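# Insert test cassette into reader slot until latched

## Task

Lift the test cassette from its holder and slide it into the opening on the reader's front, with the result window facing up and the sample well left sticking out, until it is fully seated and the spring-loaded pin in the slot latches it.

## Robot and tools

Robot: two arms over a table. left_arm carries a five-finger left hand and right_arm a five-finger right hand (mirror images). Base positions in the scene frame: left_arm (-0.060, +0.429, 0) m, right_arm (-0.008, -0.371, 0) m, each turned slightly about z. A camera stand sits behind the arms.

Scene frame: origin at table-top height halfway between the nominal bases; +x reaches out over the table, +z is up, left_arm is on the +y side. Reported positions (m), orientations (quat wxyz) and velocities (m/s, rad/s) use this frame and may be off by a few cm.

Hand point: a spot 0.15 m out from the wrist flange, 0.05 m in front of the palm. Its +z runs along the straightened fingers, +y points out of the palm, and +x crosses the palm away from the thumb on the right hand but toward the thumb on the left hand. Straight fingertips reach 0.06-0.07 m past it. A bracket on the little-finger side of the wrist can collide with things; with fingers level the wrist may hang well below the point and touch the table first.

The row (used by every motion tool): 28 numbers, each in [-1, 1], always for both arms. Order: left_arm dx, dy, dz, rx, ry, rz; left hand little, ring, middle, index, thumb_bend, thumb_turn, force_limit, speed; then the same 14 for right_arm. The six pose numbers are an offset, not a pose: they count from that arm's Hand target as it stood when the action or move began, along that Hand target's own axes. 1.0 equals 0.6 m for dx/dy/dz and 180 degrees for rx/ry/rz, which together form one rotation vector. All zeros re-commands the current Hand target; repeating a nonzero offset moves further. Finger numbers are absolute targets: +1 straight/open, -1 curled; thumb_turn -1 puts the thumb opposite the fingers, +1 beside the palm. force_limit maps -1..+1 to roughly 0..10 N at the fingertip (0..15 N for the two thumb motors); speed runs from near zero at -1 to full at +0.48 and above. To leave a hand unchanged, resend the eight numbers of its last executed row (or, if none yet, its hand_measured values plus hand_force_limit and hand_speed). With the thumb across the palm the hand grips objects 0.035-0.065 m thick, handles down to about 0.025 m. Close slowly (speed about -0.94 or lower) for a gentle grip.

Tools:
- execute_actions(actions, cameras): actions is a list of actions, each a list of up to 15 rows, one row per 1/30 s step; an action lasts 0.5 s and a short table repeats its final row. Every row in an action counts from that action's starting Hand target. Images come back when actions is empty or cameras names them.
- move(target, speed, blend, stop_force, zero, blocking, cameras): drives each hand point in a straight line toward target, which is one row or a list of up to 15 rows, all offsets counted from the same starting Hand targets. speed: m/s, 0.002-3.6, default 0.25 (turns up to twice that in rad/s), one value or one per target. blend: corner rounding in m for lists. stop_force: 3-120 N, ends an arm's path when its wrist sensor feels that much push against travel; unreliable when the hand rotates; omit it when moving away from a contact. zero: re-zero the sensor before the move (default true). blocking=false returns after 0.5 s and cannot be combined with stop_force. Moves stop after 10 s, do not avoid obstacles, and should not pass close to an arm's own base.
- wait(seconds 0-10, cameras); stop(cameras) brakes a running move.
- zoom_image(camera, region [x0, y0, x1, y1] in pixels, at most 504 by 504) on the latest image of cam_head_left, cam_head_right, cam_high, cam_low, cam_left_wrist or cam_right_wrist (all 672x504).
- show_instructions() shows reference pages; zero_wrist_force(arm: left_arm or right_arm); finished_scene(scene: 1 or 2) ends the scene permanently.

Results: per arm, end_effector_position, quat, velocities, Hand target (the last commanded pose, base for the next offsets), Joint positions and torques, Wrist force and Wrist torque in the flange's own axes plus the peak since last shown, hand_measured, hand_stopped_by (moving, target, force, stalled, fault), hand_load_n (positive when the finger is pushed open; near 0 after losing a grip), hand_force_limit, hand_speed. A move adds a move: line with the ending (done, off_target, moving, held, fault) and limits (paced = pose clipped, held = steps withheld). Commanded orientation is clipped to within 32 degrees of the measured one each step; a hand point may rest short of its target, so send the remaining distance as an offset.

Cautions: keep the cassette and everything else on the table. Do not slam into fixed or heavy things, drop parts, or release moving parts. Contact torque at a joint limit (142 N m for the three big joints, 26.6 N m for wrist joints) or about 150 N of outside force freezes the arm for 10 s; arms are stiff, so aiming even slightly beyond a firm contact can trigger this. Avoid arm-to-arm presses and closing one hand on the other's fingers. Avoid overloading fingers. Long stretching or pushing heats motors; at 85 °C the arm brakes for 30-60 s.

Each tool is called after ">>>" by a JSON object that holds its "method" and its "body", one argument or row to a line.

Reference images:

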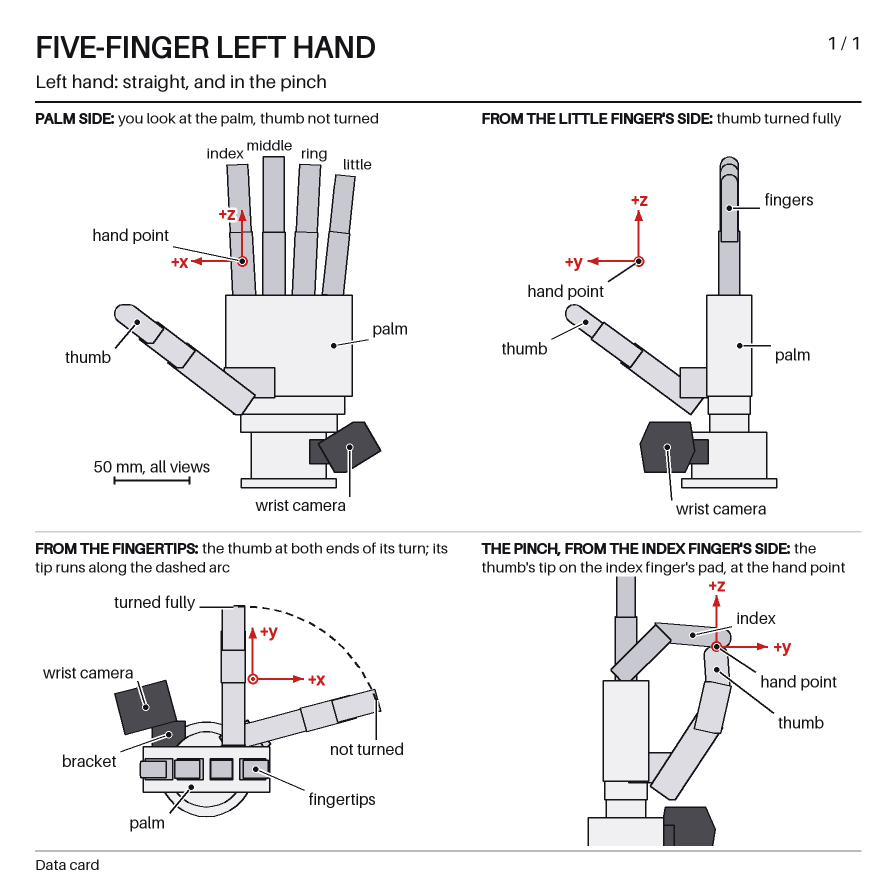

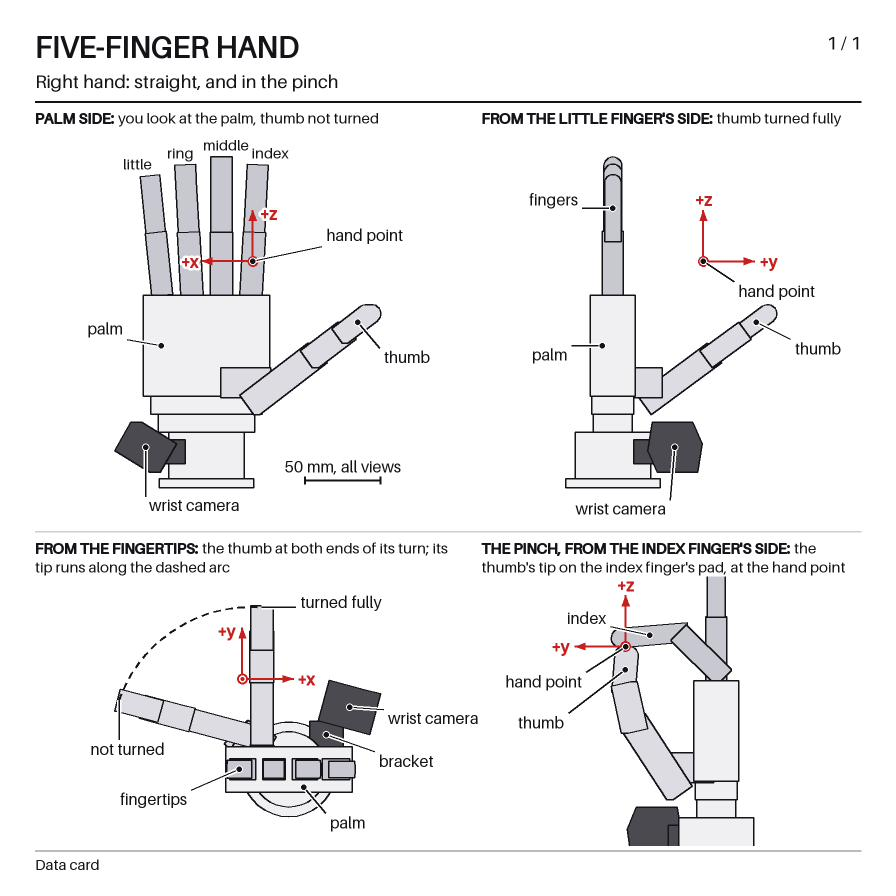

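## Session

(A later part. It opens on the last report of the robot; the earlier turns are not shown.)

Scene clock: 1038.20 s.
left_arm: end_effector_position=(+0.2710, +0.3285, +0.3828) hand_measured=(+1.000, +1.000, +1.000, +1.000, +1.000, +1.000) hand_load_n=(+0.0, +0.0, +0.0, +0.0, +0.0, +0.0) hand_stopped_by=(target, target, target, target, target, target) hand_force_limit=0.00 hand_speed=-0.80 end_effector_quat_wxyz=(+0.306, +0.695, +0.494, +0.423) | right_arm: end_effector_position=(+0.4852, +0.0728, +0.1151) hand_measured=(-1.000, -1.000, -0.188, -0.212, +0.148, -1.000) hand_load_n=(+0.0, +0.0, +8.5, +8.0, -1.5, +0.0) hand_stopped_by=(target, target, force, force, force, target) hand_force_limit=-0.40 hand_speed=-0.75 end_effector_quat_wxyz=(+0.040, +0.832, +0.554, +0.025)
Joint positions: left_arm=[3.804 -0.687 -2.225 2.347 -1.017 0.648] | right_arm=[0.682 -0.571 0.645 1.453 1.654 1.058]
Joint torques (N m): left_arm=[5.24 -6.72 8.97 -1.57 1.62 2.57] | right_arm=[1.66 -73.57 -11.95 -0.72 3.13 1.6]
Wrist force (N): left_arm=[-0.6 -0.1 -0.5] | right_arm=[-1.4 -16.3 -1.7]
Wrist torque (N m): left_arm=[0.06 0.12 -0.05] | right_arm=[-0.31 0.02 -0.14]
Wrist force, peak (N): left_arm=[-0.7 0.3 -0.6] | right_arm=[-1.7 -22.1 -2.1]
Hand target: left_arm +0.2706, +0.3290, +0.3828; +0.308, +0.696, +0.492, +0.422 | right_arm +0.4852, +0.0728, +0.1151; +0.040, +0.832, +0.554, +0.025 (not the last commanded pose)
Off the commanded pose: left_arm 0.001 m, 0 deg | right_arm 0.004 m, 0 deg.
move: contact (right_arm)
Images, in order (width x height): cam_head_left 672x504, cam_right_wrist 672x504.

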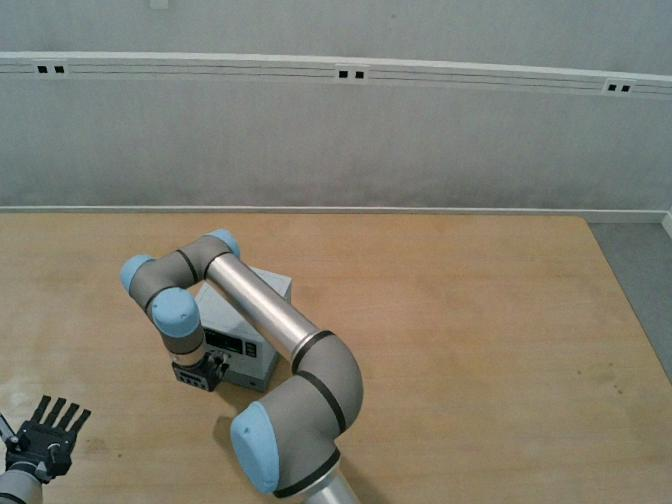

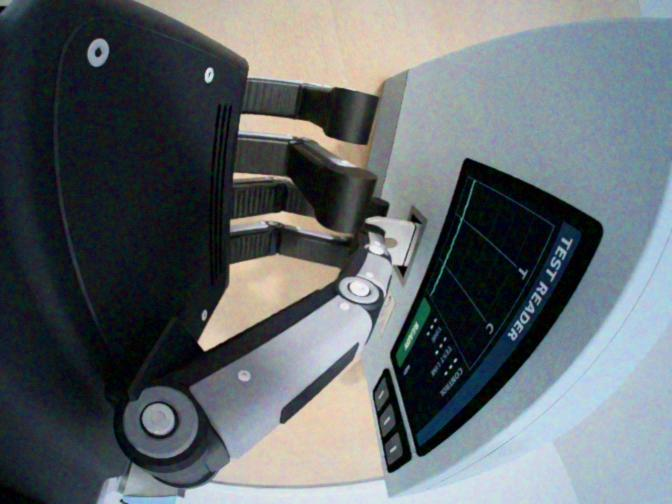

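>>> {"method": "move", "body": {
  "target": [0,0,0,0,0,0,1,1,1,1,1,1,0,-0.8,-0.0001,-0.0012,-0.0001,0,0,0,-1,-1,-0.6,-0.6,0,-1,-0.4,-0.75],
  "speed": 0.004
}}

>>> {"method": "move", "body": {
  "target": [0,0,0,0,0,0,1,1,1,1,1,1,0,-0.8,0,-0.0008,-0.0001,0,0,0,-1,-1,-0.6,-0.6,0,-1,-0.4,-0.75],
  "speed": 0.004
}}

>>> {"method": "move", "body": {
  "target": [0,0,0,0,0,0,1,1,1,1,1,1,0,-0.8,0,-0.0008,-0.0001,0,0,0,-1,-1,-0.6,-0.6,0,-1,-0.4,-0.75],
  "speed": 0.004
}}

>>> {"method": "move", "body": {
  "target": [0,0,0,0,0,0,1,1,1,1,1,1,0,-0.8,0,-0.0008,-0.0001,0,0,0,-1,-1,-0.6,-0.6,0,-1,-0.4,-0.75],
  "speed": 0.004
}}

>>> {"method": "move", "body": {
  "target": [0,0,0,0,0,0,1,1,1,1,1,1,0,-0.8,0,-0.0008,-0.0001,0,0,0,-1,-1,-0.6,-0.6,0,-1,-0.4,-0.75],
  "speed": 0.004
}}

>>> {"method": "move", "body": {
  "target": [0,0,0,0,0,0,1,1,1,1,1,1,0,-0.8,0,-0.0008,-0.0001,0,0,0,-1,-1,-0.6,-0.6,0,-1,-0.4,-0.75],
  "speed": 0.004,
  "cameras": ["cam_right_wrist"]
}}

>>> {"method": "zoom_image", "body": {
  "camera": "cam_right_wrist",
  "region": [320, 180, 440, 290]
}}

Scene clock: 1051.90 s.
left_arm: end_effector_position=(+0.2710, +0.3285, +0.3828) hand_measured=(+1.000, +1.000, +1.000, +1.000, +1.000, +1.000) hand_load_n=(+0.0, +0.0, +0.0, +0.0, +0.0, +0.5) hand_stopped_by=(target, target, target, target, target, target) hand_force_limit=0.00 hand_speed=-0.80 end_effector_quat_wxyz=(+0.306, +0.695, +0.494, +0.423) | right_arm: end_effector_position=(+0.4846, +0.0730, +0.1151) hand_measured=(-1.000, -1.000, -0.188, -0.212, +0.150, -1.000) hand_load_n=(+0.5, +0.0, +8.0, +7.5, +0.0, +0.0) hand_stopped_by=(target, target, force, force, force, target) hand_force_limit=-0.40 hand_speed=-0.75 end_effector_quat_wxyz=(+0.040, +0.832, +0.554, +0.025)
Joint positions: left_arm=[3.804 -0.687 -2.225 2.347 -1.017 0.648] | right_arm=[0.683 -0.572 0.647 1.452 1.654 1.059]
Joint torques (N m): left_arm=[5.32 -5.87 9.24 -1.61 1.65 2.6] | right_arm=[9.15 -74.26 -9.43 0.6 2.13 1.77]
Wrist force (N): left_arm=[-0.4 0.1 -0.4] | right_arm=[-1.2 -1.1 -0.1]
Wrist torque (N m): left_arm=[0.08 0.09 -0.04] | right_arm=[-0.07 0.06 -0.03]
Wrist force, peak (N): left_arm=[-0.7 0.3 -0.6] | right_arm=[-1.5 -16.4 -1.6]
Hand target: left_arm +0.2706, +0.3290, +0.3828; +0.308, +0.696, +0.492, +0.422 | right_arm +0.4845, +0.0731, +0.1151; +0.040, +0.832, +0.554, +0.025
Off the commanded pose: left_arm 0.001 m, 0 deg | right_arm 0.000 m, 0 deg.
move: done

Scene clock: 1052.60 s.
left_arm: end_effector_position=(+0.2710, +0.3285, +0.3828) hand_measured=(+1.000, +1.000, +1.000, +1.000, +1.000, +1.000) hand_load_n=(+0.0, +0.0, +0.0, +0.0, +0.0, +0.0) hand_stopped_by=(target, target, target, target, target, target) hand_force_limit=0.00 hand_speed=-0.80 end_effector_quat_wxyz=(+0.306, +0.695, +0.494, +0.423) | right_arm: end_effector_position=(+0.4841, +0.0732, +0.1151) hand_measured=(-1.000, -1.000, -0.188, -0.212, +0.150, -1.000) hand_load_n=(+0.0, +0.0, +8.5, +7.5, +0.5, +0.0) hand_stopped_by=(target, target, force, force, force, target) hand_force_limit=-0.40 hand_speed=-0.75 end_effector_quat_wxyz=(+0.040, +0.832, +0.554, +0.025)
Joint positions: left_arm=[3.804 -0.687 -2.225 2.347 -1.017 0.648] | right_arm=[0.684 -0.572 0.648 1.451 1.654 1.06]
Joint torques (N m): left_arm=[4.43 -6.18 9.28 -1.53 1.68 2.7] | right_arm=[9.82 -73.77 -9.92 0.88 1.04 1.79]
Wrist force (N): left_arm=[-0.2 0.1 -0.4] | right_arm=[-1.5 0.3 0.2]
Wrist torque (N m): left_arm=[0.08 0.06 -0.02] | right_arm=[-0.02 0.06 0.00]
Wrist force, peak (N): left_arm=[-0.4 0.1 -0.9] | right_arm=[-1.7 0.3 -0.1]
Hand target: left_arm +0.2706, +0.3290, +0.3828; +0.308, +0.696, +0.492, +0.422 | right_arm +0.4841, +0.0732, +0.1151; +0.040, +0.832, +0.554, +0.025
Off the commanded pose: left_arm 0.001 m, 0 deg | right_arm 0.000 m, 0 deg.
move: done

Scene clock: 1053.30 s.
left_arm: end_effector_position=(+0.2710, +0.3285, +0.3828) hand_measured=(+1.000, +1.000, +1.000, +1.000, +1.000, +1.000) hand_load_n=(+0.0, +0.0, +0.0, +0.0, +0.0, +0.0) hand_stopped_by=(target, target, target, target, target, target) hand_force_limit=0.00 hand_speed=-0.80 end_effector_quat_wxyz=(+0.306, +0.695, +0.494, +0.423) | right_arm: end_effector_position=(+0.4837, +0.0734, +0.1151) hand_measured=(-1.000, -1.000, -0.188, -0.212, +0.150, -1.000) hand_load_n=(+0.0, +0.0, +8.5, +7.0, +0.5, +0.0) hand_stopped_by=(target, target, force, force, force, target) hand_force_limit=-0.40 hand_speed=-0.75 end_effector_quat_wxyz=(+0.040, +0.832, +0.554, +0.025)
Joint positions: left_arm=[3.804 -0.687 -2.225 2.347 -1.017 0.648] | right_arm=[0.684 -0.573 0.65 1.451 1.654 1.061]
Joint torques (N m): left_arm=[4.99 -5.66 8.29 -1.56 1.67 2.69] | right_arm=[9.74 -73.92 -9.12 0.87 1.6 2.01]
Wrist force (N): left_arm=[-0.4 -0.1 -0.4] | right_arm=[-1.5 0.8 0.0]
Wrist torque (N m): left_arm=[0.05 0.09 -0.04] | right_arm=[0.01 0.04 0.01]
Wrist force, peak (N): left_arm=[-0.4 0.0 -0.9] | right_arm=[-1.8 0.8 0.1]
Hand target: left_arm +0.2706, +0.3290, +0.3828; +0.308, +0.696, +0.492, +0.422 | right_arm +0.4836, +0.0734, +0.1151; +0.040, +0.832, +0.554, +0.025
Off the commanded pose: left_arm 0.001 m, 0 deg | right_arm 0.000 m, 0 deg.
move: done

Scene clock: 1054.00 s.
left_arm: end_effector_position=(+0.2710, +0.3285, +0.3828) hand_measured=(+1.000, +1.000, +1.000, +1.000, +1.000, +1.000) hand_load_n=(+0.0, +0.0, +0.0, +0.0, +0.0, +0.0) hand_stopped_by=(target, target, target, target, target, target) hand_force_limit=0.00 hand_speed=-0.80 end_effector_quat_wxyz=(+0.306, +0.695, +0.494, +0.423) | right_arm: end_effector_position=(+0.4832, +0.0736, +0.1151) hand_measured=(-1.000, -1.000, -0.188, -0.212, +0.150, -1.000) hand_load_n=(+0.0, +0.5, +8.0, +7.0, +1.0, +0.0) hand_stopped_by=(target, target, force, force, force, target) hand_force_limit=-0.40 hand_speed=-0.75 end_effector_quat_wxyz=(+0.040, +0.832, +0.554, +0.025)
Joint positions: left_arm=[3.804 -0.687 -2.225 2.347 -1.017 0.648] | right_arm=[0.685 -0.573 0.651 1.451 1.654 1.061]
Joint torques (N m): left_arm=[5.24 -6.01 8.86 -1.67 1.59 2.67] | right_arm=[10.59 -73.52 -9.72 0.91 1.65 1.85]
Wrist force (N): left_arm=[-0.4 0.0 -0.6] | right_arm=[-1.6 1.8 0.4]
Wrist torque (N m): left_arm=[0.07 0.08 -0.04] | right_arm=[-0.02 0.05 0.01]
Wrist force, peak (N): left_arm=[-0.6 0.2 -0.7] | right_arm=[-1.6 1.8 0.4]
Hand target: left_arm +0.2706, +0.3290, +0.3828; +0.308, +0.696, +0.492, +0.422 | right_arm +0.4832, +0.0736, +0.1151; +0.040, +0.832, +0.554, +0.025
Off the commanded pose: left_arm 0.001 m, 0 deg | right_arm 0.000 m, 0 deg.
move: done

Scene clock: 1054.70 s.
left_arm: end_effector_position=(+0.2710, +0.3285, +0.3828) hand_measured=(+1.000, +1.000, +1.000, +1.000, +1.000, +1.000) hand_load_n=(+0.0, +0.0, +0.0, +0.0, +0.0, +0.0) hand_stopped_by=(target, target, target, target, target, target) hand_force_limit=0.00 hand_speed=-0.80 end_effector_quat_wxyz=(+0.306, +0.695, +0.494, +0.423) | right_arm: end_effector_position=(+0.4828, +0.0738, +0.1152) hand_measured=(-1.000, -1.000, -0.188, -0.212, +0.150, -1.000) hand_load_n=(+0.0, +0.0, +8.0, +6.5, +2.0, +0.0) hand_stopped_by=(target, target, force, force, force, target) hand_force_limit=-0.40 hand_speed=-0.75 end_effector_quat_wxyz=(+0.040, +0.832, +0.554, +0.025)
Joint positions: left_arm=[3.804 -0.687 -2.225 2.347 -1.017 0.648] | right_arm=[0.686 -0.574 0.652 1.45 1.654 1.062]
Joint torques (N m): left_arm=[4.61 -5.68 8.46 -1.69 1.61 2.77] | right_arm=[11.15 -73.16 -9.53 0.96 1.53 1.93]
Wrist force (N): left_arm=[-0.4 0.3 -0.1] | right_arm=[-1.3 1.9 0.4]
Wrist torque (N m): left_arm=[0.08 0.10 -0.05] | right_arm=[-0.02 0.04 0.01]
Wrist force, peak (N): left_arm=[-0.8 0.0 -0.5] | right_arm=[-1.6 2.7 0.5]
Hand target: left_arm +0.2706, +0.3290, +0.3828; +0.308, +0.696, +0.492, +0.422 | right_arm +0.4828, +0.0738, +0.1152; +0.040, +0.832, +0.554, +0.025
Off the commanded pose: left_arm 0.001 m, 0 deg | right_arm 0.000 m, 0 deg.
move: done

Scene clock: 1055.40 s.
left_arm: end_effector_position=(+0.2710, +0.3285, +0.3828) hand_measured=(+1.000, +1.000, +1.000, +1.000, +1.000, +1.000) hand_load_n=(+0.0, +0.0, +0.0, +0.0, +0.0, -0.5) hand_stopped_by=(target, target, target, target, target, target) hand_force_limit=0.00 hand_speed=-0.80 end_effector_quat_wxyz=(+0.306, +0.695, +0.494, +0.423) | right_arm: end_effector_position=(+0.4823, +0.0740, +0.1152) hand_measured=(-1.000, -1.000, -0.188, -0.212, +0.150, -1.000) hand_load_n=(+0.5, +0.0, +8.0, +6.5, +1.5, +0.0) hand_stopped_by=(target, target, force, force, force, target) hand_force_limit=-0.40 hand_speed=-0.75 end_effector_quat_wxyz=(+0.040, +0.832, +0.554, +0.025)
Joint positions: left_arm=[3.804 -0.687 -2.225 2.347 -1.017 0.648] | right_arm=[0.686 -0.575 0.653 1.45 1.654 1.063]
Joint torques (N m): left_arm=[5.09 -6.33 8.87 -1.51 1.48 2.68] | right_arm=[10.55 -73.81 -9.57 0.99 1.8 2.03]
Wrist force (N): left_arm=[-0.3 -0.1 -0.7] | right_arm=[-1.3 1.6 0.7]
Wrist torque (N m): left_arm=[0.06 0.08 -0.03] | right_arm=[-0.03 0.04 0.01]
Wrist force, peak (N): left_arm=[-0.5 0.0 -0.7] | right_arm=[-1.3 2.2 0.2]
Hand target: left_arm +0.2706, +0.3290, +0.3828; +0.308, +0.696, +0.492, +0.422 | right_arm +0.4823, +0.0740, +0.1152; +0.040, +0.832, +0.554, +0.025
Off the commanded pose: left_arm 0.001 m, 0 deg | right_arm 0.000 m, 0 deg.
move: done
Images, in order (width x height): cam_right_wrist 672x504.

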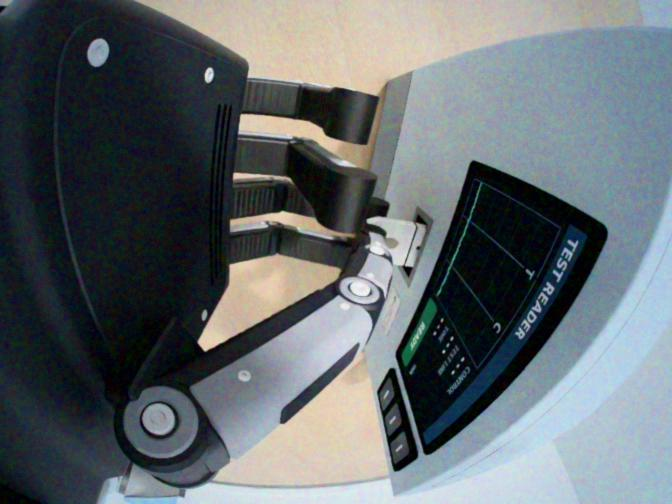

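Scaled by 4.200 from the camera's 672x504 image, which has a finer 960x720 frame.

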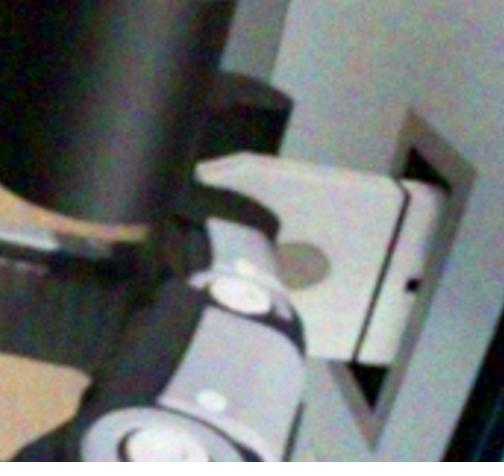

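>>> {"method": "move", "body": {
  "target": [0,0,0,0,0,0,1,1,1,1,1,1,0,-0.8,0,-0.005,-0.0005,0,0,0,-1,-1,-0.6,-0.6,0,-1,-0.4,-0.75],
  "speed": 0.004
}}

>>> {"method": "move", "body": {
  "target": [0,0,0,0,0,0,1,1,1,1,1,1,0,-0.8,0.0001,0.0017,0.0002,0,0,0,-1,-1,-0.6,-0.6,0,-1,-0.4,-0.75],
  "speed": 0.004
}}

>>> {"method": "move", "body": {
  "target": [0,0,0,0,0,0,1,1,1,1,1,1,0,-0.8,0.0001,0.0017,0.0002,0,0,0,-1,-1,-0.6,-0.6,0,-1,-0.4,-0.75],
  "speed": 0.004
}}

>>> {"method": "move", "body": {
  "target": [0,0,0,0,0,0,1,1,1,1,1,1,0,-0.8,0.0001,0.0017,0.0002,0,0,0,-1,-1,-0.6,-0.6,0,-1,-0.4,-0.75],
  "speed": 0.004
}}

>>> {"method": "move", "body": {
  "target": [0,0,0,0,0,0,1,1,1,1,1,1,0,-0.8,0.0001,0.001,0.0001,0,0,0,-1,-1,-0.6,-0.6,0,-1,-0.4,-0.75],
  "speed": 0.004
}}

>>> {"method": "move", "body": {
  "target": [0,0,0,0,0,0,1,1,1,1,1,1,0,-0.8,0,0.001,0.0001,0,0,0,-1,-1,-0.6,-0.6,0,-1,-0.4,-0.75],
  "speed": 0.004
}}

>>> {"method": "move", "body": {
  "target": [0,0,0,0,0,0,1,1,1,1,1,1,0,-0.8,0.0001,0.001,0.0001,0,0,0,-1,-1,-0.6,-0.6,0,-1,-0.4,-0.75],
  "speed": 0.004
}}

>>> {"method": "move", "body": {
  "target": [0,0,0,0,0,0,1,1,1,1,1,1,0,-0.8,0,0.001,0.0001,0,0,0,-1,-1,-0.6,-0.6,0,-1,-0.4,-0.75],
  "speed": 0.004
}}

Scene clock: 1098.87 s.
left_arm: end_effector_position=(+0.2710, +0.3285, +0.3828) hand_measured=(+1.000, +1.000, +1.000, +1.000, +1.000, +1.000) hand_load_n=(+0.0, +0.0, +0.0, +0.0, +0.0, +0.0) hand_stopped_by=(target, target, target, target, target, target) hand_force_limit=0.00 hand_speed=-0.80 end_effector_quat_wxyz=(+0.306, +0.695, +0.494, +0.423) | right_arm: end_effector_position=(+0.4796, +0.0751, +0.1152) hand_measured=(-1.000, -1.000, -0.188, -0.212, +0.150, -1.000) hand_load_n=(+0.0, +0.0, +7.5, +6.5, +1.5, +0.0) hand_stopped_by=(target, target, force, force, force, target) hand_force_limit=-0.40 hand_speed=-0.75 end_effector_quat_wxyz=(+0.040, +0.832, +0.554, +0.025)
Joint positions: left_arm=[3.804 -0.687 -2.225 2.347 -1.017 0.648] | right_arm=[0.69 -0.578 0.659 1.447 1.654 1.067]
Joint torques (N m): left_arm=[5.33 -6.68 9.09 -1.54 1.56 2.62] | right_arm=[11.68 -71.82 -11.17 0.97 1.82 2.01]
Wrist force (N): left_arm=[-0.4 -0.3 -0.4] | right_arm=[-1.1 0.9 0.3]
Wrist torque (N m): left_arm=[0.02 0.08 -0.03] | right_arm=[-0.01 0.06 -0.01]
Wrist force, peak (N): left_arm=[-0.8 -0.2 -0.7] | right_arm=[-1.5 1.7 0.5]
Hand target: left_arm +0.2706, +0.3290, +0.3828; +0.308, +0.696, +0.492, +0.422 | right_arm +0.4795, +0.0752, +0.1152; +0.040, +0.832, +0.554, +0.025
Off the commanded pose: left_arm 0.001 m, 0 deg | right_arm 0.000 m, 0 deg.
move: done

Scene clock: 1099.57 s.
left_arm: end_effector_position=(+0.2710, +0.3285, +0.3828) hand_measured=(+1.000, +1.000, +1.000, +1.000, +1.000, +1.000) hand_load_n=(+0.0, +0.0, +0.0, +0.0, +0.0, +0.0) hand_stopped_by=(target, target, target, target, target, target) hand_force_limit=0.00 hand_speed=-0.80 end_effector_quat_wxyz=(+0.306, +0.695, +0.494, +0.423) | right_arm: end_effector_position=(+0.4804, +0.0748, +0.1152) hand_measured=(-1.000, -1.000, -0.188, -0.212, +0.150, -1.000) hand_load_n=(+0.0, +0.0, +8.0, +7.0, +1.5, +0.0) hand_stopped_by=(target, target, force, force, force, target) hand_force_limit=-0.40 hand_speed=-0.75 end_effector_quat_wxyz=(+0.040, +0.831, +0.554, +0.025)
Joint positions: left_arm=[3.804 -0.687 -2.225 2.347 -1.017 0.648] | right_arm=[0.689 -0.577 0.657 1.448 1.654 1.065]
Joint torques (N m): left_arm=[4.09 -6.17 8.44 -1.65 1.48 2.74] | right_arm=[-10.1 -44.74 -29.2 3.38 0.18 -2.35]
Wrist force (N): left_arm=[-0.3 0.2 -0.5] | right_arm=[-1.1 -1.6 0.3]
Wrist torque (N m): left_arm=[0.10 0.08 -0.05] | right_arm=[-0.07 0.06 0.09]
Wrist force, peak (N): left_arm=[-0.5 0.4 -0.7] | right_arm=[-1.0 -1.7 0.5]
Hand target: left_arm +0.2706, +0.3290, +0.3828; +0.308, +0.696, +0.492, +0.422 | right_arm +0.4805, +0.0748, +0.1152; +0.040, +0.832, +0.554, +0.025
Off the commanded pose: left_arm 0.001 m, 0 deg | right_arm 0.000 m, 0 deg.
move: done

Scene clock: 1100.27 s.
left_arm: end_effector_position=(+0.2710, +0.3285, +0.3828) hand_measured=(+1.000, +1.000, +1.000, +1.000, +1.000, +1.000) hand_load_n=(+0.0, +0.0, +0.0, +0.0, +0.0, +0.0) hand_stopped_by=(target, target, target, target, target, target) hand_force_limit=0.00 hand_speed=-0.80 end_effector_quat_wxyz=(+0.306, +0.695, +0.494, +0.423) | right_arm: end_effector_position=(+0.4814, +0.0745, +0.1151) hand_measured=(-1.000, -1.000, -0.188, -0.212, +0.150, -1.000) hand_load_n=(+0.0, +0.0, +8.0, +7.0, +1.5, +0.0) hand_stopped_by=(target, target, force, force, force, target) hand_force_limit=-0.40 hand_speed=-0.75 end_effector_quat_wxyz=(+0.040, +0.832, +0.554, +0.025)
Joint positions: left_arm=[3.804 -0.687 -2.225 2.347 -1.017 0.648] | right_arm=[0.688 -0.575 0.654 1.449 1.654 1.064]
Joint torques (N m): left_arm=[4.14 -5.62 8.92 -1.65 1.47 2.63] | right_arm=[-10.49 -44.48 -30.51 3.29 -1.48 -2.31]
Wrist force (N): left_arm=[-0.5 0.1 -0.3] | right_arm=[-1.4 -1.6 0.0]
Wrist torque (N m): left_arm=[0.06 0.12 -0.05] | right_arm=[-0.04 0.07 0.09]
Wrist force, peak (N): left_arm=[-0.3 -0.1 -0.8] | right_arm=[-1.4 -1.8 0.1]
Hand target: left_arm +0.2706, +0.3290, +0.3828; +0.308, +0.696, +0.492, +0.422 | right_arm +0.4815, +0.0745, +0.1151; +0.040, +0.832, +0.554, +0.025
Off the commanded pose: left_arm 0.001 m, 0 deg | right_arm 0.000 m, 0 deg.
move: done

Scene clock: 1100.97 s.
left_arm: end_effector_position=(+0.2710, +0.3285, +0.3828) hand_measured=(+1.000, +1.000, +1.000, +1.000, +1.000, +1.000) hand_load_n=(+0.0, +0.0, +0.0, +0.0, +0.0, +0.0) hand_stopped_by=(target, target, target, target, target, target) hand_force_limit=0.00 hand_speed=-0.80 end_effector_quat_wxyz=(+0.306, +0.695, +0.494, +0.423) | right_arm: end_effector_position=(+0.4824, +0.0742, +0.1151) hand_measured=(-1.000, -1.000, -0.188, -0.212, +0.150, -1.000) hand_load_n=(+0.0, +0.0, +8.0, +7.0, +1.5, +0.5) hand_stopped_by=(target, target, force, force, force, target) hand_force_limit=-0.40 hand_speed=-0.75 end_effector_quat_wxyz=(+0.040, +0.832, +0.554, +0.025)
Joint positions: left_arm=[3.804 -0.687 -2.225 2.347 -1.017 0.648] | right_arm=[0.687 -0.574 0.652 1.45 1.654 1.063]
Joint torques (N m): left_arm=[4.99 -6.31 8.74 -1.56 1.57 2.73] | right_arm=[-10.77 -45.9 -31.25 3.28 -1.33 -2.4]
Wrist force (N): left_arm=[-0.1 0.2 -0.7] | right_arm=[-1.6 -1.4 0.3]
Wrist torque (N m): left_arm=[0.10 0.04 -0.03] | right_arm=[-0.06 0.02 0.12]
Wrist force, peak (N): left_arm=[-0.4 0.2 -0.7] | right_arm=[-1.7 -1.6 0.4]
Hand target: left_arm +0.2706, +0.3290, +0.3828; +0.308, +0.696, +0.492, +0.422 | right_arm +0.4824, +0.0741, +0.1151; +0.040, +0.832, +0.554, +0.025
Off the commanded pose: left_arm 0.001 m, 0 deg | right_arm 0.000 m, 0 deg.
move: done

Scene clock: 1101.67 s.
left_arm: end_effector_position=(+0.2710, +0.3285, +0.3828) hand_measured=(+1.000, +1.000, +1.000, +1.000, +1.000, +1.000) hand_load_n=(+0.0, +0.0, +0.0, +0.0, +0.0, +0.0) hand_stopped_by=(target, target, target, target, target, target) hand_force_limit=0.00 hand_speed=-0.80 end_effector_quat_wxyz=(+0.306, +0.695, +0.494, +0.423) | right_arm: end_effector_position=(+0.4830, +0.0740, +0.1151) hand_measured=(-1.000, -1.000, -0.188, -0.212, +0.150, -1.000) hand_load_n=(+0.0, +0.0, +8.0, +6.5, +1.5, +0.0) hand_stopped_by=(target, target, force, force, force, target) hand_force_limit=-0.40 hand_speed=-0.75 end_effector_quat_wxyz=(+0.040, +0.832, +0.554, +0.025)
Joint positions: left_arm=[3.804 -0.687 -2.225 2.347 -1.017 0.648] | right_arm=[0.686 -0.573 0.65 1.451 1.654 1.062]
Joint torques (N m): left_arm=[4.57 -6.62 9.07 -1.68 1.74 2.71] | right_arm=[-10.32 -45.03 -30.65 3.34 -1.59 -2.37]
Wrist force (N): left_arm=[-0.4 0.2 -0.6] | right_arm=[-2.2 -1.0 0.4]
Wrist torque (N m): left_arm=[0.09 0.10 -0.04] | right_arm=[-0.05 0.08 0.11]
Wrist force, peak (N): left_arm=[-0.5 -0.1 -0.8] | right_arm=[-2.2 -1.0 0.4]
Hand target: left_arm +0.2706, +0.3290, +0.3828; +0.308, +0.696, +0.492, +0.422 | right_arm +0.4830, +0.0740, +0.1151; +0.040, +0.832, +0.554, +0.025
Off the commanded pose: left_arm 0.001 m, 0 deg | right_arm 0.000 m, 0 deg.
move: done

Scene clock: 1102.37 s.
left_arm: end_effector_position=(+0.2710, +0.3285, +0.3828) hand_measured=(+1.000, +1.000, +1.000, +1.000, +1.000, +1.000) hand_load_n=(+0.0, +0.0, +0.0, +0.0, +0.0, +0.0) hand_stopped_by=(target, target, target, target, target, target) hand_force_limit=0.00 hand_speed=-0.80 end_effector_quat_wxyz=(+0.306, +0.695, +0.494, +0.423) | right_arm: end_effector_position=(+0.4835, +0.0737, +0.1151) hand_measured=(-1.000, -1.000, -0.188, -0.212, +0.150, -1.000) hand_load_n=(+0.0, +0.0, +8.0, +6.5, +1.5, +0.0) hand_stopped_by=(target, target, force, force, force, target) hand_force_limit=-0.40 hand_speed=-0.75 end_effector_quat_wxyz=(+0.040, +0.832, +0.554, +0.025)
Joint positions: left_arm=[3.804 -0.687 -2.225 2.347 -1.017 0.648] | right_arm=[0.685 -0.572 0.648 1.452 1.654 1.061]
Joint torques (N m): left_arm=[4.32 -6.49 8.76 -1.76 1.53 2.72] | right_arm=[-9.42 -44.65 -31.04 3.42 -1.76 -2.32]
Wrist force (N): left_arm=[-0.3 -0.2 -0.5] | right_arm=[-2.3 -0.7 0.4]
Wrist torque (N m): left_arm=[0.04 0.08 -0.03] | right_arm=[-0.04 0.09 0.10]
Wrist force, peak (N): left_arm=[-0.5 -0.1 -0.9] | right_arm=[-2.3 -1.0 0.6]
Hand target: left_arm +0.2706, +0.3290, +0.3828; +0.308, +0.696, +0.492, +0.422 | right_arm +0.4836, +0.0737, +0.1151; +0.040, +0.832, +0.554, +0.025
Off the commanded pose: left_arm 0.001 m, 0 deg | right_arm 0.000 m, 0 deg.
move: done

Scene clock: 1103.07 s.
left_arm: end_effector_position=(+0.2710, +0.3285, +0.3828) hand_measured=(+1.000, +1.000, +1.000, +1.000, +1.000, +1.000) hand_load_n=(+0.0, +0.0, +0.0, +0.0, +0.0, +0.0) hand_stopped_by=(target, target, target, target, target, target) hand_force_limit=0.00 hand_speed=-0.80 end_effector_quat_wxyz=(+0.306, +0.695, +0.494, +0.423) | right_arm: end_effector_position=(+0.4841, +0.0736, +0.1151) hand_measured=(-1.000, -1.000, -0.188, -0.212, +0.150, -1.000) hand_load_n=(+0.0, +0.0, +8.0, +7.0, +1.5, +0.0) hand_stopped_by=(target, target, force, force, force, target) hand_force_limit=-0.40 hand_speed=-0.75 end_effector_quat_wxyz=(+0.040, +0.832, +0.554, +0.025)
Joint positions: left_arm=[3.804 -0.687 -2.225 2.347 -1.017 0.648] | right_arm=[0.684 -0.571 0.647 1.452 1.654 1.06]
Joint torques (N m): left_arm=[4.37 -6.37 8.62 -1.57 1.5 2.62] | right_arm=[-10.67 -46.17 -30.58 3.35 -1.79 -2.31]
Wrist force (N): left_arm=[-0.3 -0.1 -0.5] | right_arm=[-1.8 -0.8 0.3]
Wrist torque (N m): left_arm=[0.05 0.08 -0.03] | right_arm=[-0.05 0.05 0.12]
Wrist force, peak (N): left_arm=[-0.8 0.6 -0.2] | right_arm=[-2.1 -0.7 0.2]
Hand target: left_arm +0.2706, +0.3290, +0.3828; +0.308, +0.696, +0.492, +0.422 | right_arm +0.4842, +0.0735, +0.1151; +0.040, +0.832, +0.554, +0.025
Off the commanded pose: left_arm 0.001 m, 0 deg | right_arm 0.000 m, 0 deg.
move: done

Scene clock: 1103.77 s.
left_arm: end_effector_position=(+0.2710, +0.3285, +0.3828) hand_measured=(+1.000, +1.000, +1.000, +1.000, +1.000, +1.000) hand_load_n=(+0.0, +0.0, +0.0, +0.0, +0.0, +0.0) hand_stopped_by=(target, target, target, target, target, target) hand_force_limit=0.00 hand_speed=-0.80 end_effector_quat_wxyz=(+0.306, +0.695, +0.494, +0.423) | right_arm: end_effector_position=(+0.4847, +0.0733, +0.1151) hand_measured=(-1.000, -1.000, -0.188, -0.212, +0.150, -1.000) hand_load_n=(+0.5, +0.0, +8.0, +7.0, +1.0, +0.0) hand_stopped_by=(target, target, force, force, force, target) hand_force_limit=-0.40 hand_speed=-0.75 end_effector_quat_wxyz=(+0.040, +0.831, +0.554, +0.025)
Joint positions: left_arm=[3.804 -0.687 -2.225 2.347 -1.017 0.648] | right_arm=[0.683 -0.571 0.645 1.453 1.654 1.06]
Joint torques (N m): left_arm=[4.6 -6.73 8.94 -1.55 1.56 2.7] | right_arm=[-11.27 -45.05 -31.9 2.96 -0.93 -2.4]
Wrist force (N): left_arm=[-0.7 0.0 -0.6] | right_arm=[-1.8 -4.4 0.1]
Wrist torque (N m): left_arm=[0.08 0.12 -0.06] | right_arm=[-0.12 0.02 0.07]
Wrist force, peak (N): left_arm=[-0.7 0.0 -0.6] | right_arm=[-2.1 -4.3 -0.2]
Hand target: left_arm +0.2706, +0.3290, +0.3828; +0.308, +0.696, +0.492, +0.422 | right_arm +0.4847, +0.0733, +0.1151; +0.040, +0.832, +0.554, +0.025
Off the commanded pose: left_arm 0.001 m, 0 deg | right_arm 0.000 m, 0 deg.
move: done

>>> {"method": "move", "body": {
  "target": [0,0,0,0,0,0,1,1,1,1,1,1,0,-0.8,0,0,0,0,0,0,-1,-1,0.2,0.2,0.35,-1,-0.5,-0.2]
}}

>>> {"method": "move", "body": {
  "target": [0,0,0,0,0,0,1,1,1,1,1,1,0,-0.8,-0.0021,-0.0398,-0.0038,0,0,0,-1,-1,0.2,0.2,0.35,-1,-0.5,-0.2],
  "speed": 0.08,
  "cameras": ["cam_right_wrist","cam_head_left","cam_head_right"]
}}

>>> {"method": "zoom_image", "body": {
  "camera": "cam_right_wrist",
  "region": [370, 190, 470, 290]
}}

>>> {"method": "zoom_image", "body": {
  "camera": "cam_head_left",
  "region": [200, 330, 250, 380]
}}

Scene clock: 1113.13 s.
left_arm: end_effector_position=(+0.2710, +0.3285, +0.3828) hand_measured=(+1.000, +1.000, +1.000, +1.000, +1.000, +1.000) hand_load_n=(+0.0, +0.0, +0.0, +0.0, +0.0, +0.0) hand_stopped_by=(target, target, target, target, target, target) hand_force_limit=0.00 hand_speed=-0.80 end_effector_quat_wxyz=(+0.306, +0.695, +0.494, +0.423) | right_arm: end_effector_position=(+0.4847, +0.0733, +0.1151) hand_measured=(-1.000, -1.000, +0.200, +0.200, +0.350, -1.000) hand_load_n=(+0.0, +0.0, +0.0, +0.0, +0.0, +0.0) hand_stopped_by=(target, target, target, target, target, target) hand_force_limit=-0.50 hand_speed=-0.20 end_effector_quat_wxyz=(+0.040, +0.832, +0.554, +0.025)
Joint positions: left_arm=[3.804 -0.687 -2.225 2.347 -1.017 0.648] | right_arm=[0.683 -0.571 0.645 1.453 1.654 1.06]
Joint torques (N m): left_arm=[4.71 -6.31 8.62 -1.57 1.66 2.8] | right_arm=[-6.29 -45.61 -27.84 2.71 1.69 -1.76]
Wrist force (N): left_arm=[-0.4 0.2 -0.4] | right_arm=[-0.1 -0.2 0.1]
Wrist torque (N m): left_arm=[0.10 0.09 -0.05] | right_arm=[-0.01 0.03 0.10]
Wrist force, peak (N): left_arm=[-0.9 -0.1 -0.6] | right_arm=[-2.0 -5.7 -0.1]
Hand target: left_arm +0.2706, +0.3290, +0.3828; +0.308, +0.696, +0.492, +0.422 | right_arm +0.4847, +0.0733, +0.1151; +0.040, +0.832, +0.554, +0.025
Off the commanded pose: left_arm 0.001 m, 0 deg | right_arm 0.000 m, 0 deg.
move: done

Scene clock: 1114.10 s.
left_arm: end_effector_position=(+0.2710, +0.3285, +0.3828) hand_measured=(+1.000, +1.000, +1.000, +1.000, +1.000, +1.000) hand_load_n=(+0.0, +0.0, +0.0, +0.0, +0.0, +0.0) hand_stopped_by=(target, target, target, target, target, target) hand_force_limit=0.00 hand_speed=-0.80 end_effector_quat_wxyz=(+0.306, +0.695, +0.494, +0.423) | right_arm: end_effector_position=(+0.4622, +0.0814, +0.1151) hand_measured=(-1.000, -1.000, +0.200, +0.200, +0.350, -1.000) hand_load_n=(+0.0, +0.0, +0.0, +0.0, +0.0, +0.0) hand_stopped_by=(target, target, target, target, target, target) hand_force_limit=-0.50 hand_speed=-0.20 end_effector_quat_wxyz=(+0.040, +0.832, +0.554, +0.025)
Joint positions: left_arm=[3.804 -0.687 -2.225 2.347 -1.017 0.648] | right_arm=[0.715 -0.601 0.704 1.427 1.655 1.091]
Joint torques (N m): left_arm=[4.14 -5.77 8.67 -1.67 1.61 2.57] | right_arm=[10.72 -73.14 -10.24 1.11 2.18 1.99]
Wrist force (N): left_arm=[-0.5 0.0 -0.3] | right_arm=[-0.3 -0.5 0.4]
Wrist torque (N m): left_arm=[0.05 0.10 -0.05] | right_arm=[-0.08 0.04 -0.06]
Wrist force, peak (N): left_arm=[-0.7 0.3 -0.6] | right_arm=[-0.3 -1.0 0.2]
Hand target: left_arm +0.2706, +0.3290, +0.3828; +0.308, +0.696, +0.492, +0.422 | right_arm +0.4621, +0.0814, +0.1151; +0.040, +0.832, +0.554, +0.025
Off the commanded pose: left_arm 0.001 m, 0 deg | right_arm 0.000 m, 0 deg.
move: done
Images, in order (width x height): cam_head_left 672x504, cam_head_right 672x504, cam_right_wrist 672x504.

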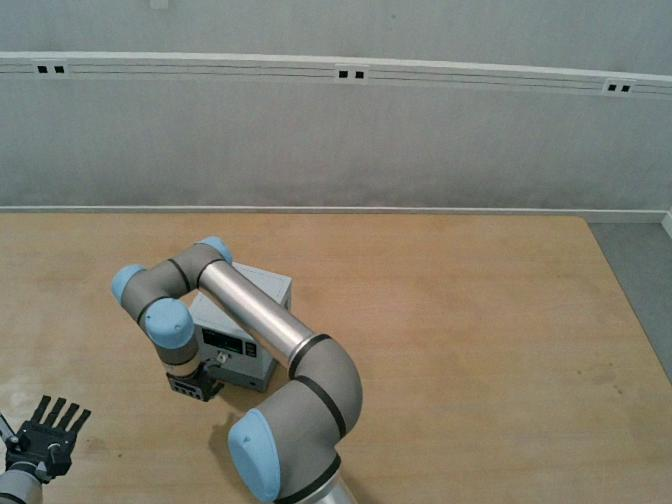

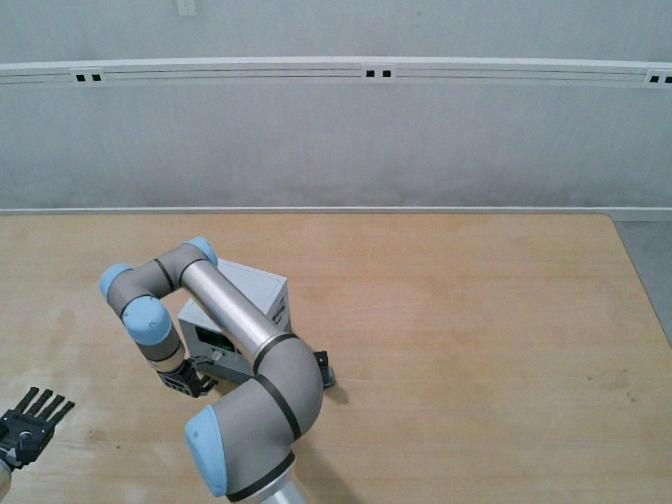

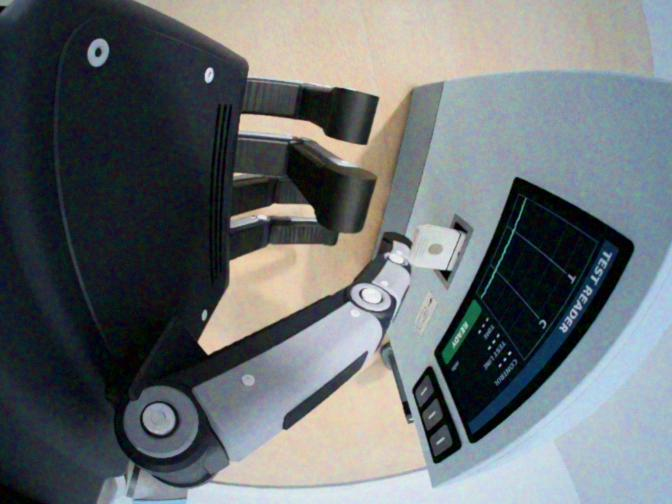

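Scaled by 5.040 from the camera's 672x504 image, which has a finer 960x720 frame.

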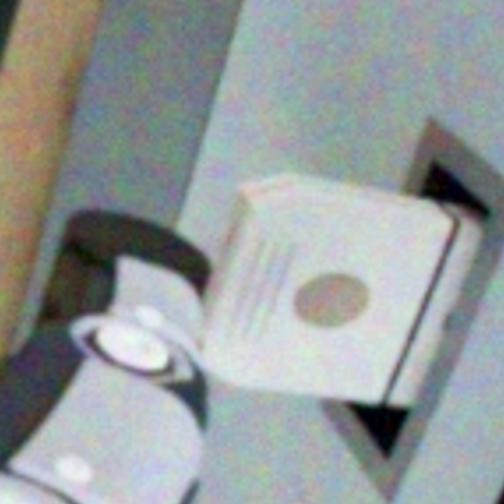

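Scaled by 10.080 from the camera's 672x504 image, which has a finer 960x720 frame.

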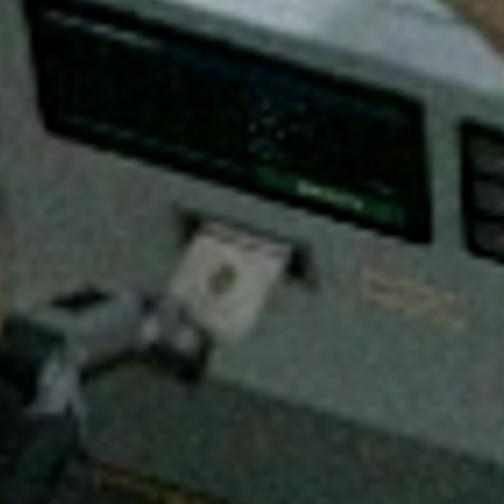

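>>> {"method": "move", "body": {
  "target": [0,0,0,0,0,0,1,1,1,1,1,1,0,-0.8,-0.0003,-0.0066,-0.0006,0,0,0,-1,-1,0.2,0.2,0.12,-1,-0.5,0],
  "speed": 0.05
}}

>>> {"method": "move", "body": {
  "target": [0,0,0,0,0,0,1,1,1,1,1,1,0,-0.8,0,0,0,0,0,0,-1,-1,-0.6,-0.6,0.12,-1,-0.5,-0.5]
}}

>>> {"method": "move", "body": {
  "target": [0,0,0,0,0,0,1,1,1,1,1,1,0,-0.8,0.0019,0.0365,0.0033,0,0,0,-1,-1,-0.6,-0.6,0.12,-1,-0.5,-0.5],
  "speed": 0.015,
  "stop_force": 8
}}

>>> {"method": "move", "body": {
  "target": [0,0,0,0,0,0,1,1,1,1,1,1,0,-0.8,-0.0045,-0.085,-0.01,0,0,0,-1,-1,-0.6,-0.6,0.12,-1,-0.5,-0.5],
  "speed": 0.1,
  "cameras": ["all"]
}}

>>> {"method": "zoom_image", "body": {
  "camera": "cam_right_wrist",
  "region": [420, 180, 540, 300]
}}

>>> {"method": "zoom_image", "body": {
  "camera": "cam_head_left",
  "region": [200, 330, 250, 380]
}}

Scene clock: 1128.10 s.
left_arm: end_effector_position=(+0.2710, +0.3285, +0.3828) hand_measured=(+1.000, +1.000, +1.000, +1.000, +1.000, +1.000) hand_load_n=(+0.0, +0.0, +0.0, +0.0, +0.0, +0.0) hand_stopped_by=(target, target, target, target, target, target) hand_force_limit=0.00 hand_speed=-0.80 end_effector_quat_wxyz=(+0.306, +0.695, +0.494, +0.423) | right_arm: end_effector_position=(+0.4585, +0.0827, +0.1151) hand_measured=(-1.000, -1.000, +0.200, +0.200, +0.120, -1.000) hand_load_n=(+0.0, +0.0, +0.0, +0.0, +0.0, +0.0) hand_stopped_by=(target, target, target, target, target, target) hand_force_limit=-0.50 hand_speed=0.00 end_effector_quat_wxyz=(+0.040, +0.832, +0.554, +0.025)
Joint positions: left_arm=[3.804 -0.687 -2.225 2.347 -1.017 0.648] | right_arm=[0.72 -0.606 0.713 1.424 1.656 1.097]
Joint torques (N m): left_arm=[3.38 -6.61 8.28 -1.59 1.47 2.83] | right_arm=[10.44 -72.16 -10.17 1.11 2.33 2.03]
Wrist force (N): left_arm=[-0.5 -0.1 -0.6] | right_arm=[-0.1 -0.6 0.1]
Wrist torque (N m): left_arm=[0.06 0.09 -0.04] | right_arm=[-0.08 0.02 -0.05]
Wrist force, peak (N): left_arm=[-0.7 0.1 -0.7] | right_arm=[-0.3 -0.8 0.3]
Hand target: left_arm +0.2706, +0.3290, +0.3828; +0.308, +0.696, +0.492, +0.422 | right_arm +0.4584, +0.0828, +0.1151; +0.040, +0.832, +0.554, +0.025
Off the commanded pose: left_arm 0.001 m, 0 deg | right_arm 0.000 m, 0 deg.
move: done

Scene clock: 1128.70 s.
left_arm: end_effector_position=(+0.2710, +0.3285, +0.3828) hand_measured=(+1.000, +1.000, +1.000, +1.000, +1.000, +1.000) hand_load_n=(+0.0, +0.0, +0.0, +0.0, +0.0, +0.0) hand_stopped_by=(target, target, target, target, target, target) hand_force_limit=0.00 hand_speed=-0.80 end_effector_quat_wxyz=(+0.306, +0.695, +0.494, +0.423) | right_arm: end_effector_position=(+0.4584, +0.0828, +0.1151) hand_measured=(-1.000, -1.000, -0.252, -0.254, +0.120, -1.000) hand_load_n=(+0.0, +0.0, +10.5, +5.0, +1.5, +0.0) hand_stopped_by=(target, target, force, force, target, target) hand_force_limit=-0.50 hand_speed=-0.50 end_effector_quat_wxyz=(+0.040, +0.832, +0.554, +0.025)
Joint positions: left_arm=[3.804 -0.687 -2.225 2.347 -1.017 0.648] | right_arm=[0.721 -0.606 0.713 1.423 1.656 1.097]
Joint torques (N m): left_arm=[4.46 -6.65 8.36 -1.59 1.65 2.69] | right_arm=[9.7 -72.33 -9.08 0.87 1.11 2]
Wrist force (N): left_arm=[-0.4 0.1 -0.5] | right_arm=[-0.1 -0.4 0.0]
Wrist torque (N m): left_arm=[0.09 0.09 -0.04] | right_arm=[-0.06 0.03 -0.05]
Wrist force, peak (N): left_arm=[-0.7 0.1 -0.5] | right_arm=[-0.3 -0.6 0.1]
Hand target: left_arm +0.2706, +0.3290, +0.3828; +0.308, +0.696, +0.492, +0.422 | right_arm +0.4584, +0.0828, +0.1151; +0.040, +0.832, +0.554, +0.025
Off the commanded pose: left_arm 0.001 m, 0 deg | right_arm 0.000 m, 0 deg.
move: done

Scene clock: 1131.17 s.
left_arm: end_effector_position=(+0.2710, +0.3285, +0.3828) hand_measured=(+1.000, +1.000, +1.000, +1.000, +1.000, +1.000) hand_load_n=(+0.0, +0.0, +0.0, +0.0, +0.0, +0.0) hand_stopped_by=(target, target, target, target, target, target) hand_force_limit=0.00 hand_speed=-0.80 end_effector_quat_wxyz=(+0.306, +0.695, +0.494, +0.423) | right_arm: end_effector_position=(+0.4758, +0.0765, +0.1152) hand_measured=(-1.000, -1.000, -0.252, -0.254, +0.120, -1.000) hand_load_n=(+0.0, +0.0, +10.0, +5.5, +1.0, +0.0) hand_stopped_by=(target, target, force, force, target, target) hand_force_limit=-0.50 hand_speed=-0.50 end_effector_quat_wxyz=(+0.040, +0.831, +0.554, +0.025)
Joint positions: left_arm=[3.804 -0.687 -2.225 2.347 -1.017 0.648] | right_arm=[0.696 -0.583 0.67 1.442 1.655 1.072]
Joint torques (N m): left_arm=[4.03 -6.29 8.36 -1.51 1.52 2.57] | right_arm=[5.55 -73.49 -10.65 0.21 3.28 1.82]
Wrist force (N): left_arm=[-0.2 0.2 -0.3] | right_arm=[-0.6 -7.5 -0.1]
Wrist torque (N m): left_arm=[0.09 0.06 -0.03] | right_arm=[-0.21 0.08 -0.21]
Wrist force, peak (N): left_arm=[-0.6 0.5 -0.6] | right_arm=[-0.5 -14.3 -1.4]
Hand target: left_arm +0.2706, +0.3290, +0.3828; +0.308, +0.696, +0.492, +0.422 | right_arm +0.4758, +0.0765, +0.1152; +0.040, +0.831, +0.554, +0.025 (not the last commanded pose)
Off the commanded pose: left_arm 0.001 m, 0 deg | right_arm 0.004 m, 0 deg.
move: contact (right_arm)

Scene clock: 1132.23 s.
left_arm: end_effector_position=(+0.2710, +0.3285, +0.3828) hand_measured=(+1.000, +1.000, +1.000, +1.000, +1.000, +1.000) hand_load_n=(+0.0, +0.0, +0.0, +0.0, +0.0, +0.0) hand_stopped_by=(target, target, target, target, target, target) hand_force_limit=0.00 hand_speed=-0.80 end_effector_quat_wxyz=(+0.306, +0.695, +0.494, +0.423) | right_arm: end_effector_position=(+0.4275, +0.0938, +0.1164) hand_measured=(-1.000, -1.000, -0.252, -0.254, +0.120, -1.000) hand_load_n=(+0.0, +0.0, +10.0, +5.0, +1.0, +0.0) hand_stopped_by=(target, target, force, force, target, target) hand_force_limit=-0.50 hand_speed=-0.50 end_effector_quat_wxyz=(+0.040, +0.831, +0.554, +0.025)
Joint positions: left_arm=[3.804 -0.687 -2.225 2.347 -1.017 0.648] | right_arm=[0.766 -0.64 0.775 1.399 1.657 1.142]
Joint torques (N m): left_arm=[4.06 -6.83 8.37 -1.63 1.74 2.57] | right_arm=[9.58 -73.23 -10.13 0.99 2.19 1.79]
Wrist force (N): left_arm=[-0.5 -0.1 -0.5] | right_arm=[-0.4 -0.5 0.0]
Wrist torque (N m): left_arm=[0.05 0.11 -0.04] | right_arm=[-0.07 0.07 -0.07]
Wrist force, peak (N): left_arm=[-0.7 0.0 -0.7] | right_arm=[-0.3 -7.3 -0.3]
Hand target: left_arm +0.2706, +0.3290, +0.3828; +0.308, +0.696, +0.492, +0.422 | right_arm +0.4274, +0.0938, +0.1164; +0.040, +0.831, +0.554, +0.025
Off the commanded pose: left_arm 0.001 m, 0 deg | right_arm 0.000 m, 0 deg.
move: done

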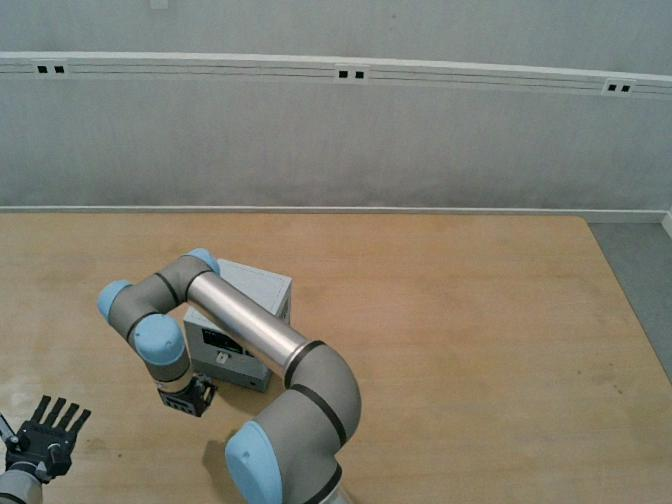

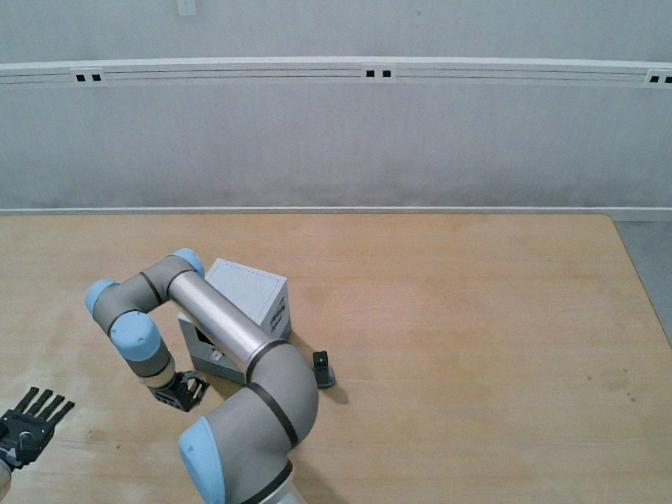

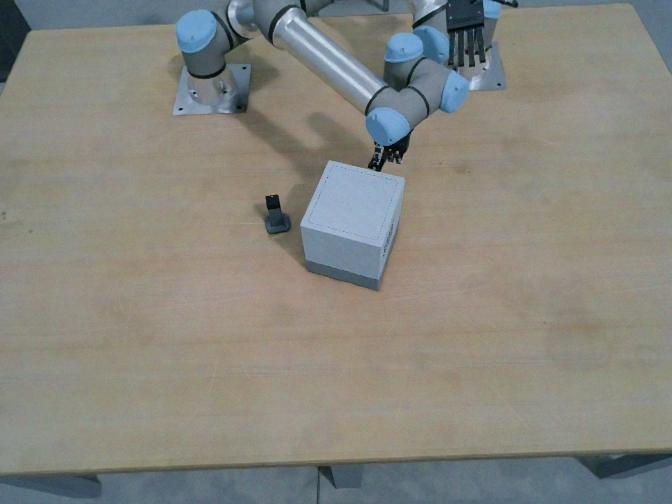

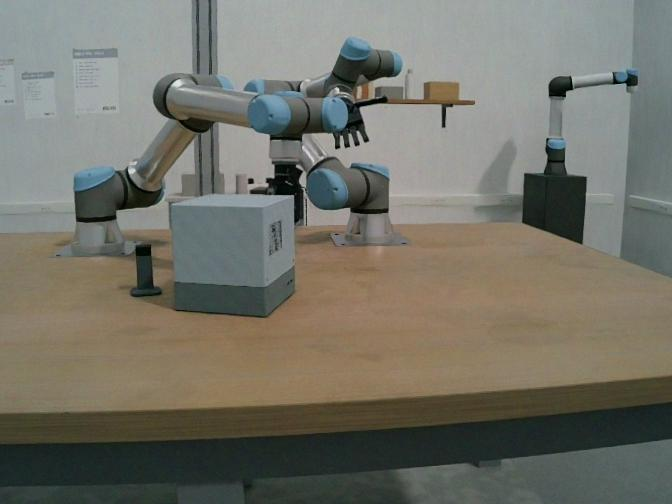

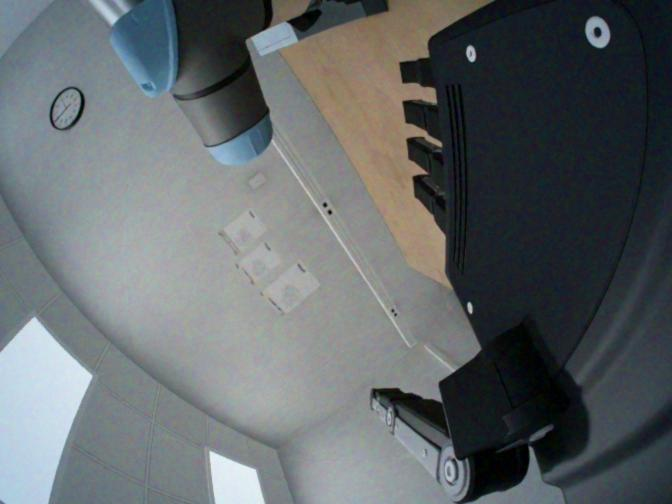

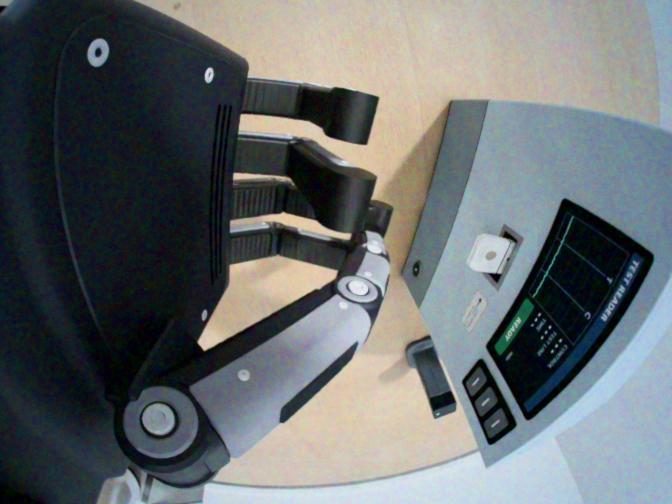

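Scaled by 4.200 from the camera's 672x504 image, which has a finer 960x720 frame.

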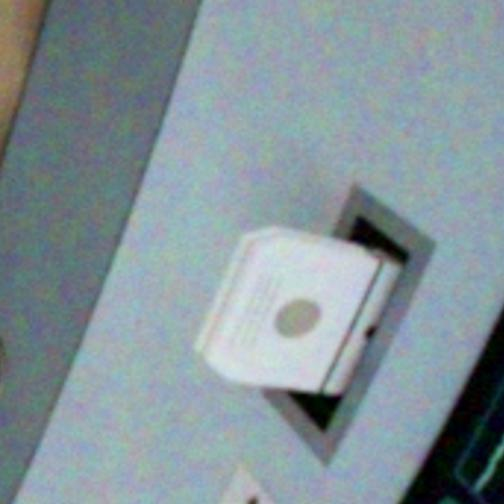

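Scaled by 10.080 from the camera's 672x504 image, which has a finer 960x720 frame.

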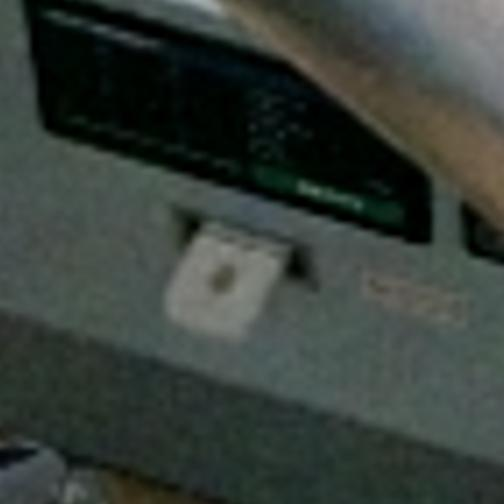

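>>> {"method": "finished_scene", "body": {
  "scene": 1
}}

The scene is finished: the task was done.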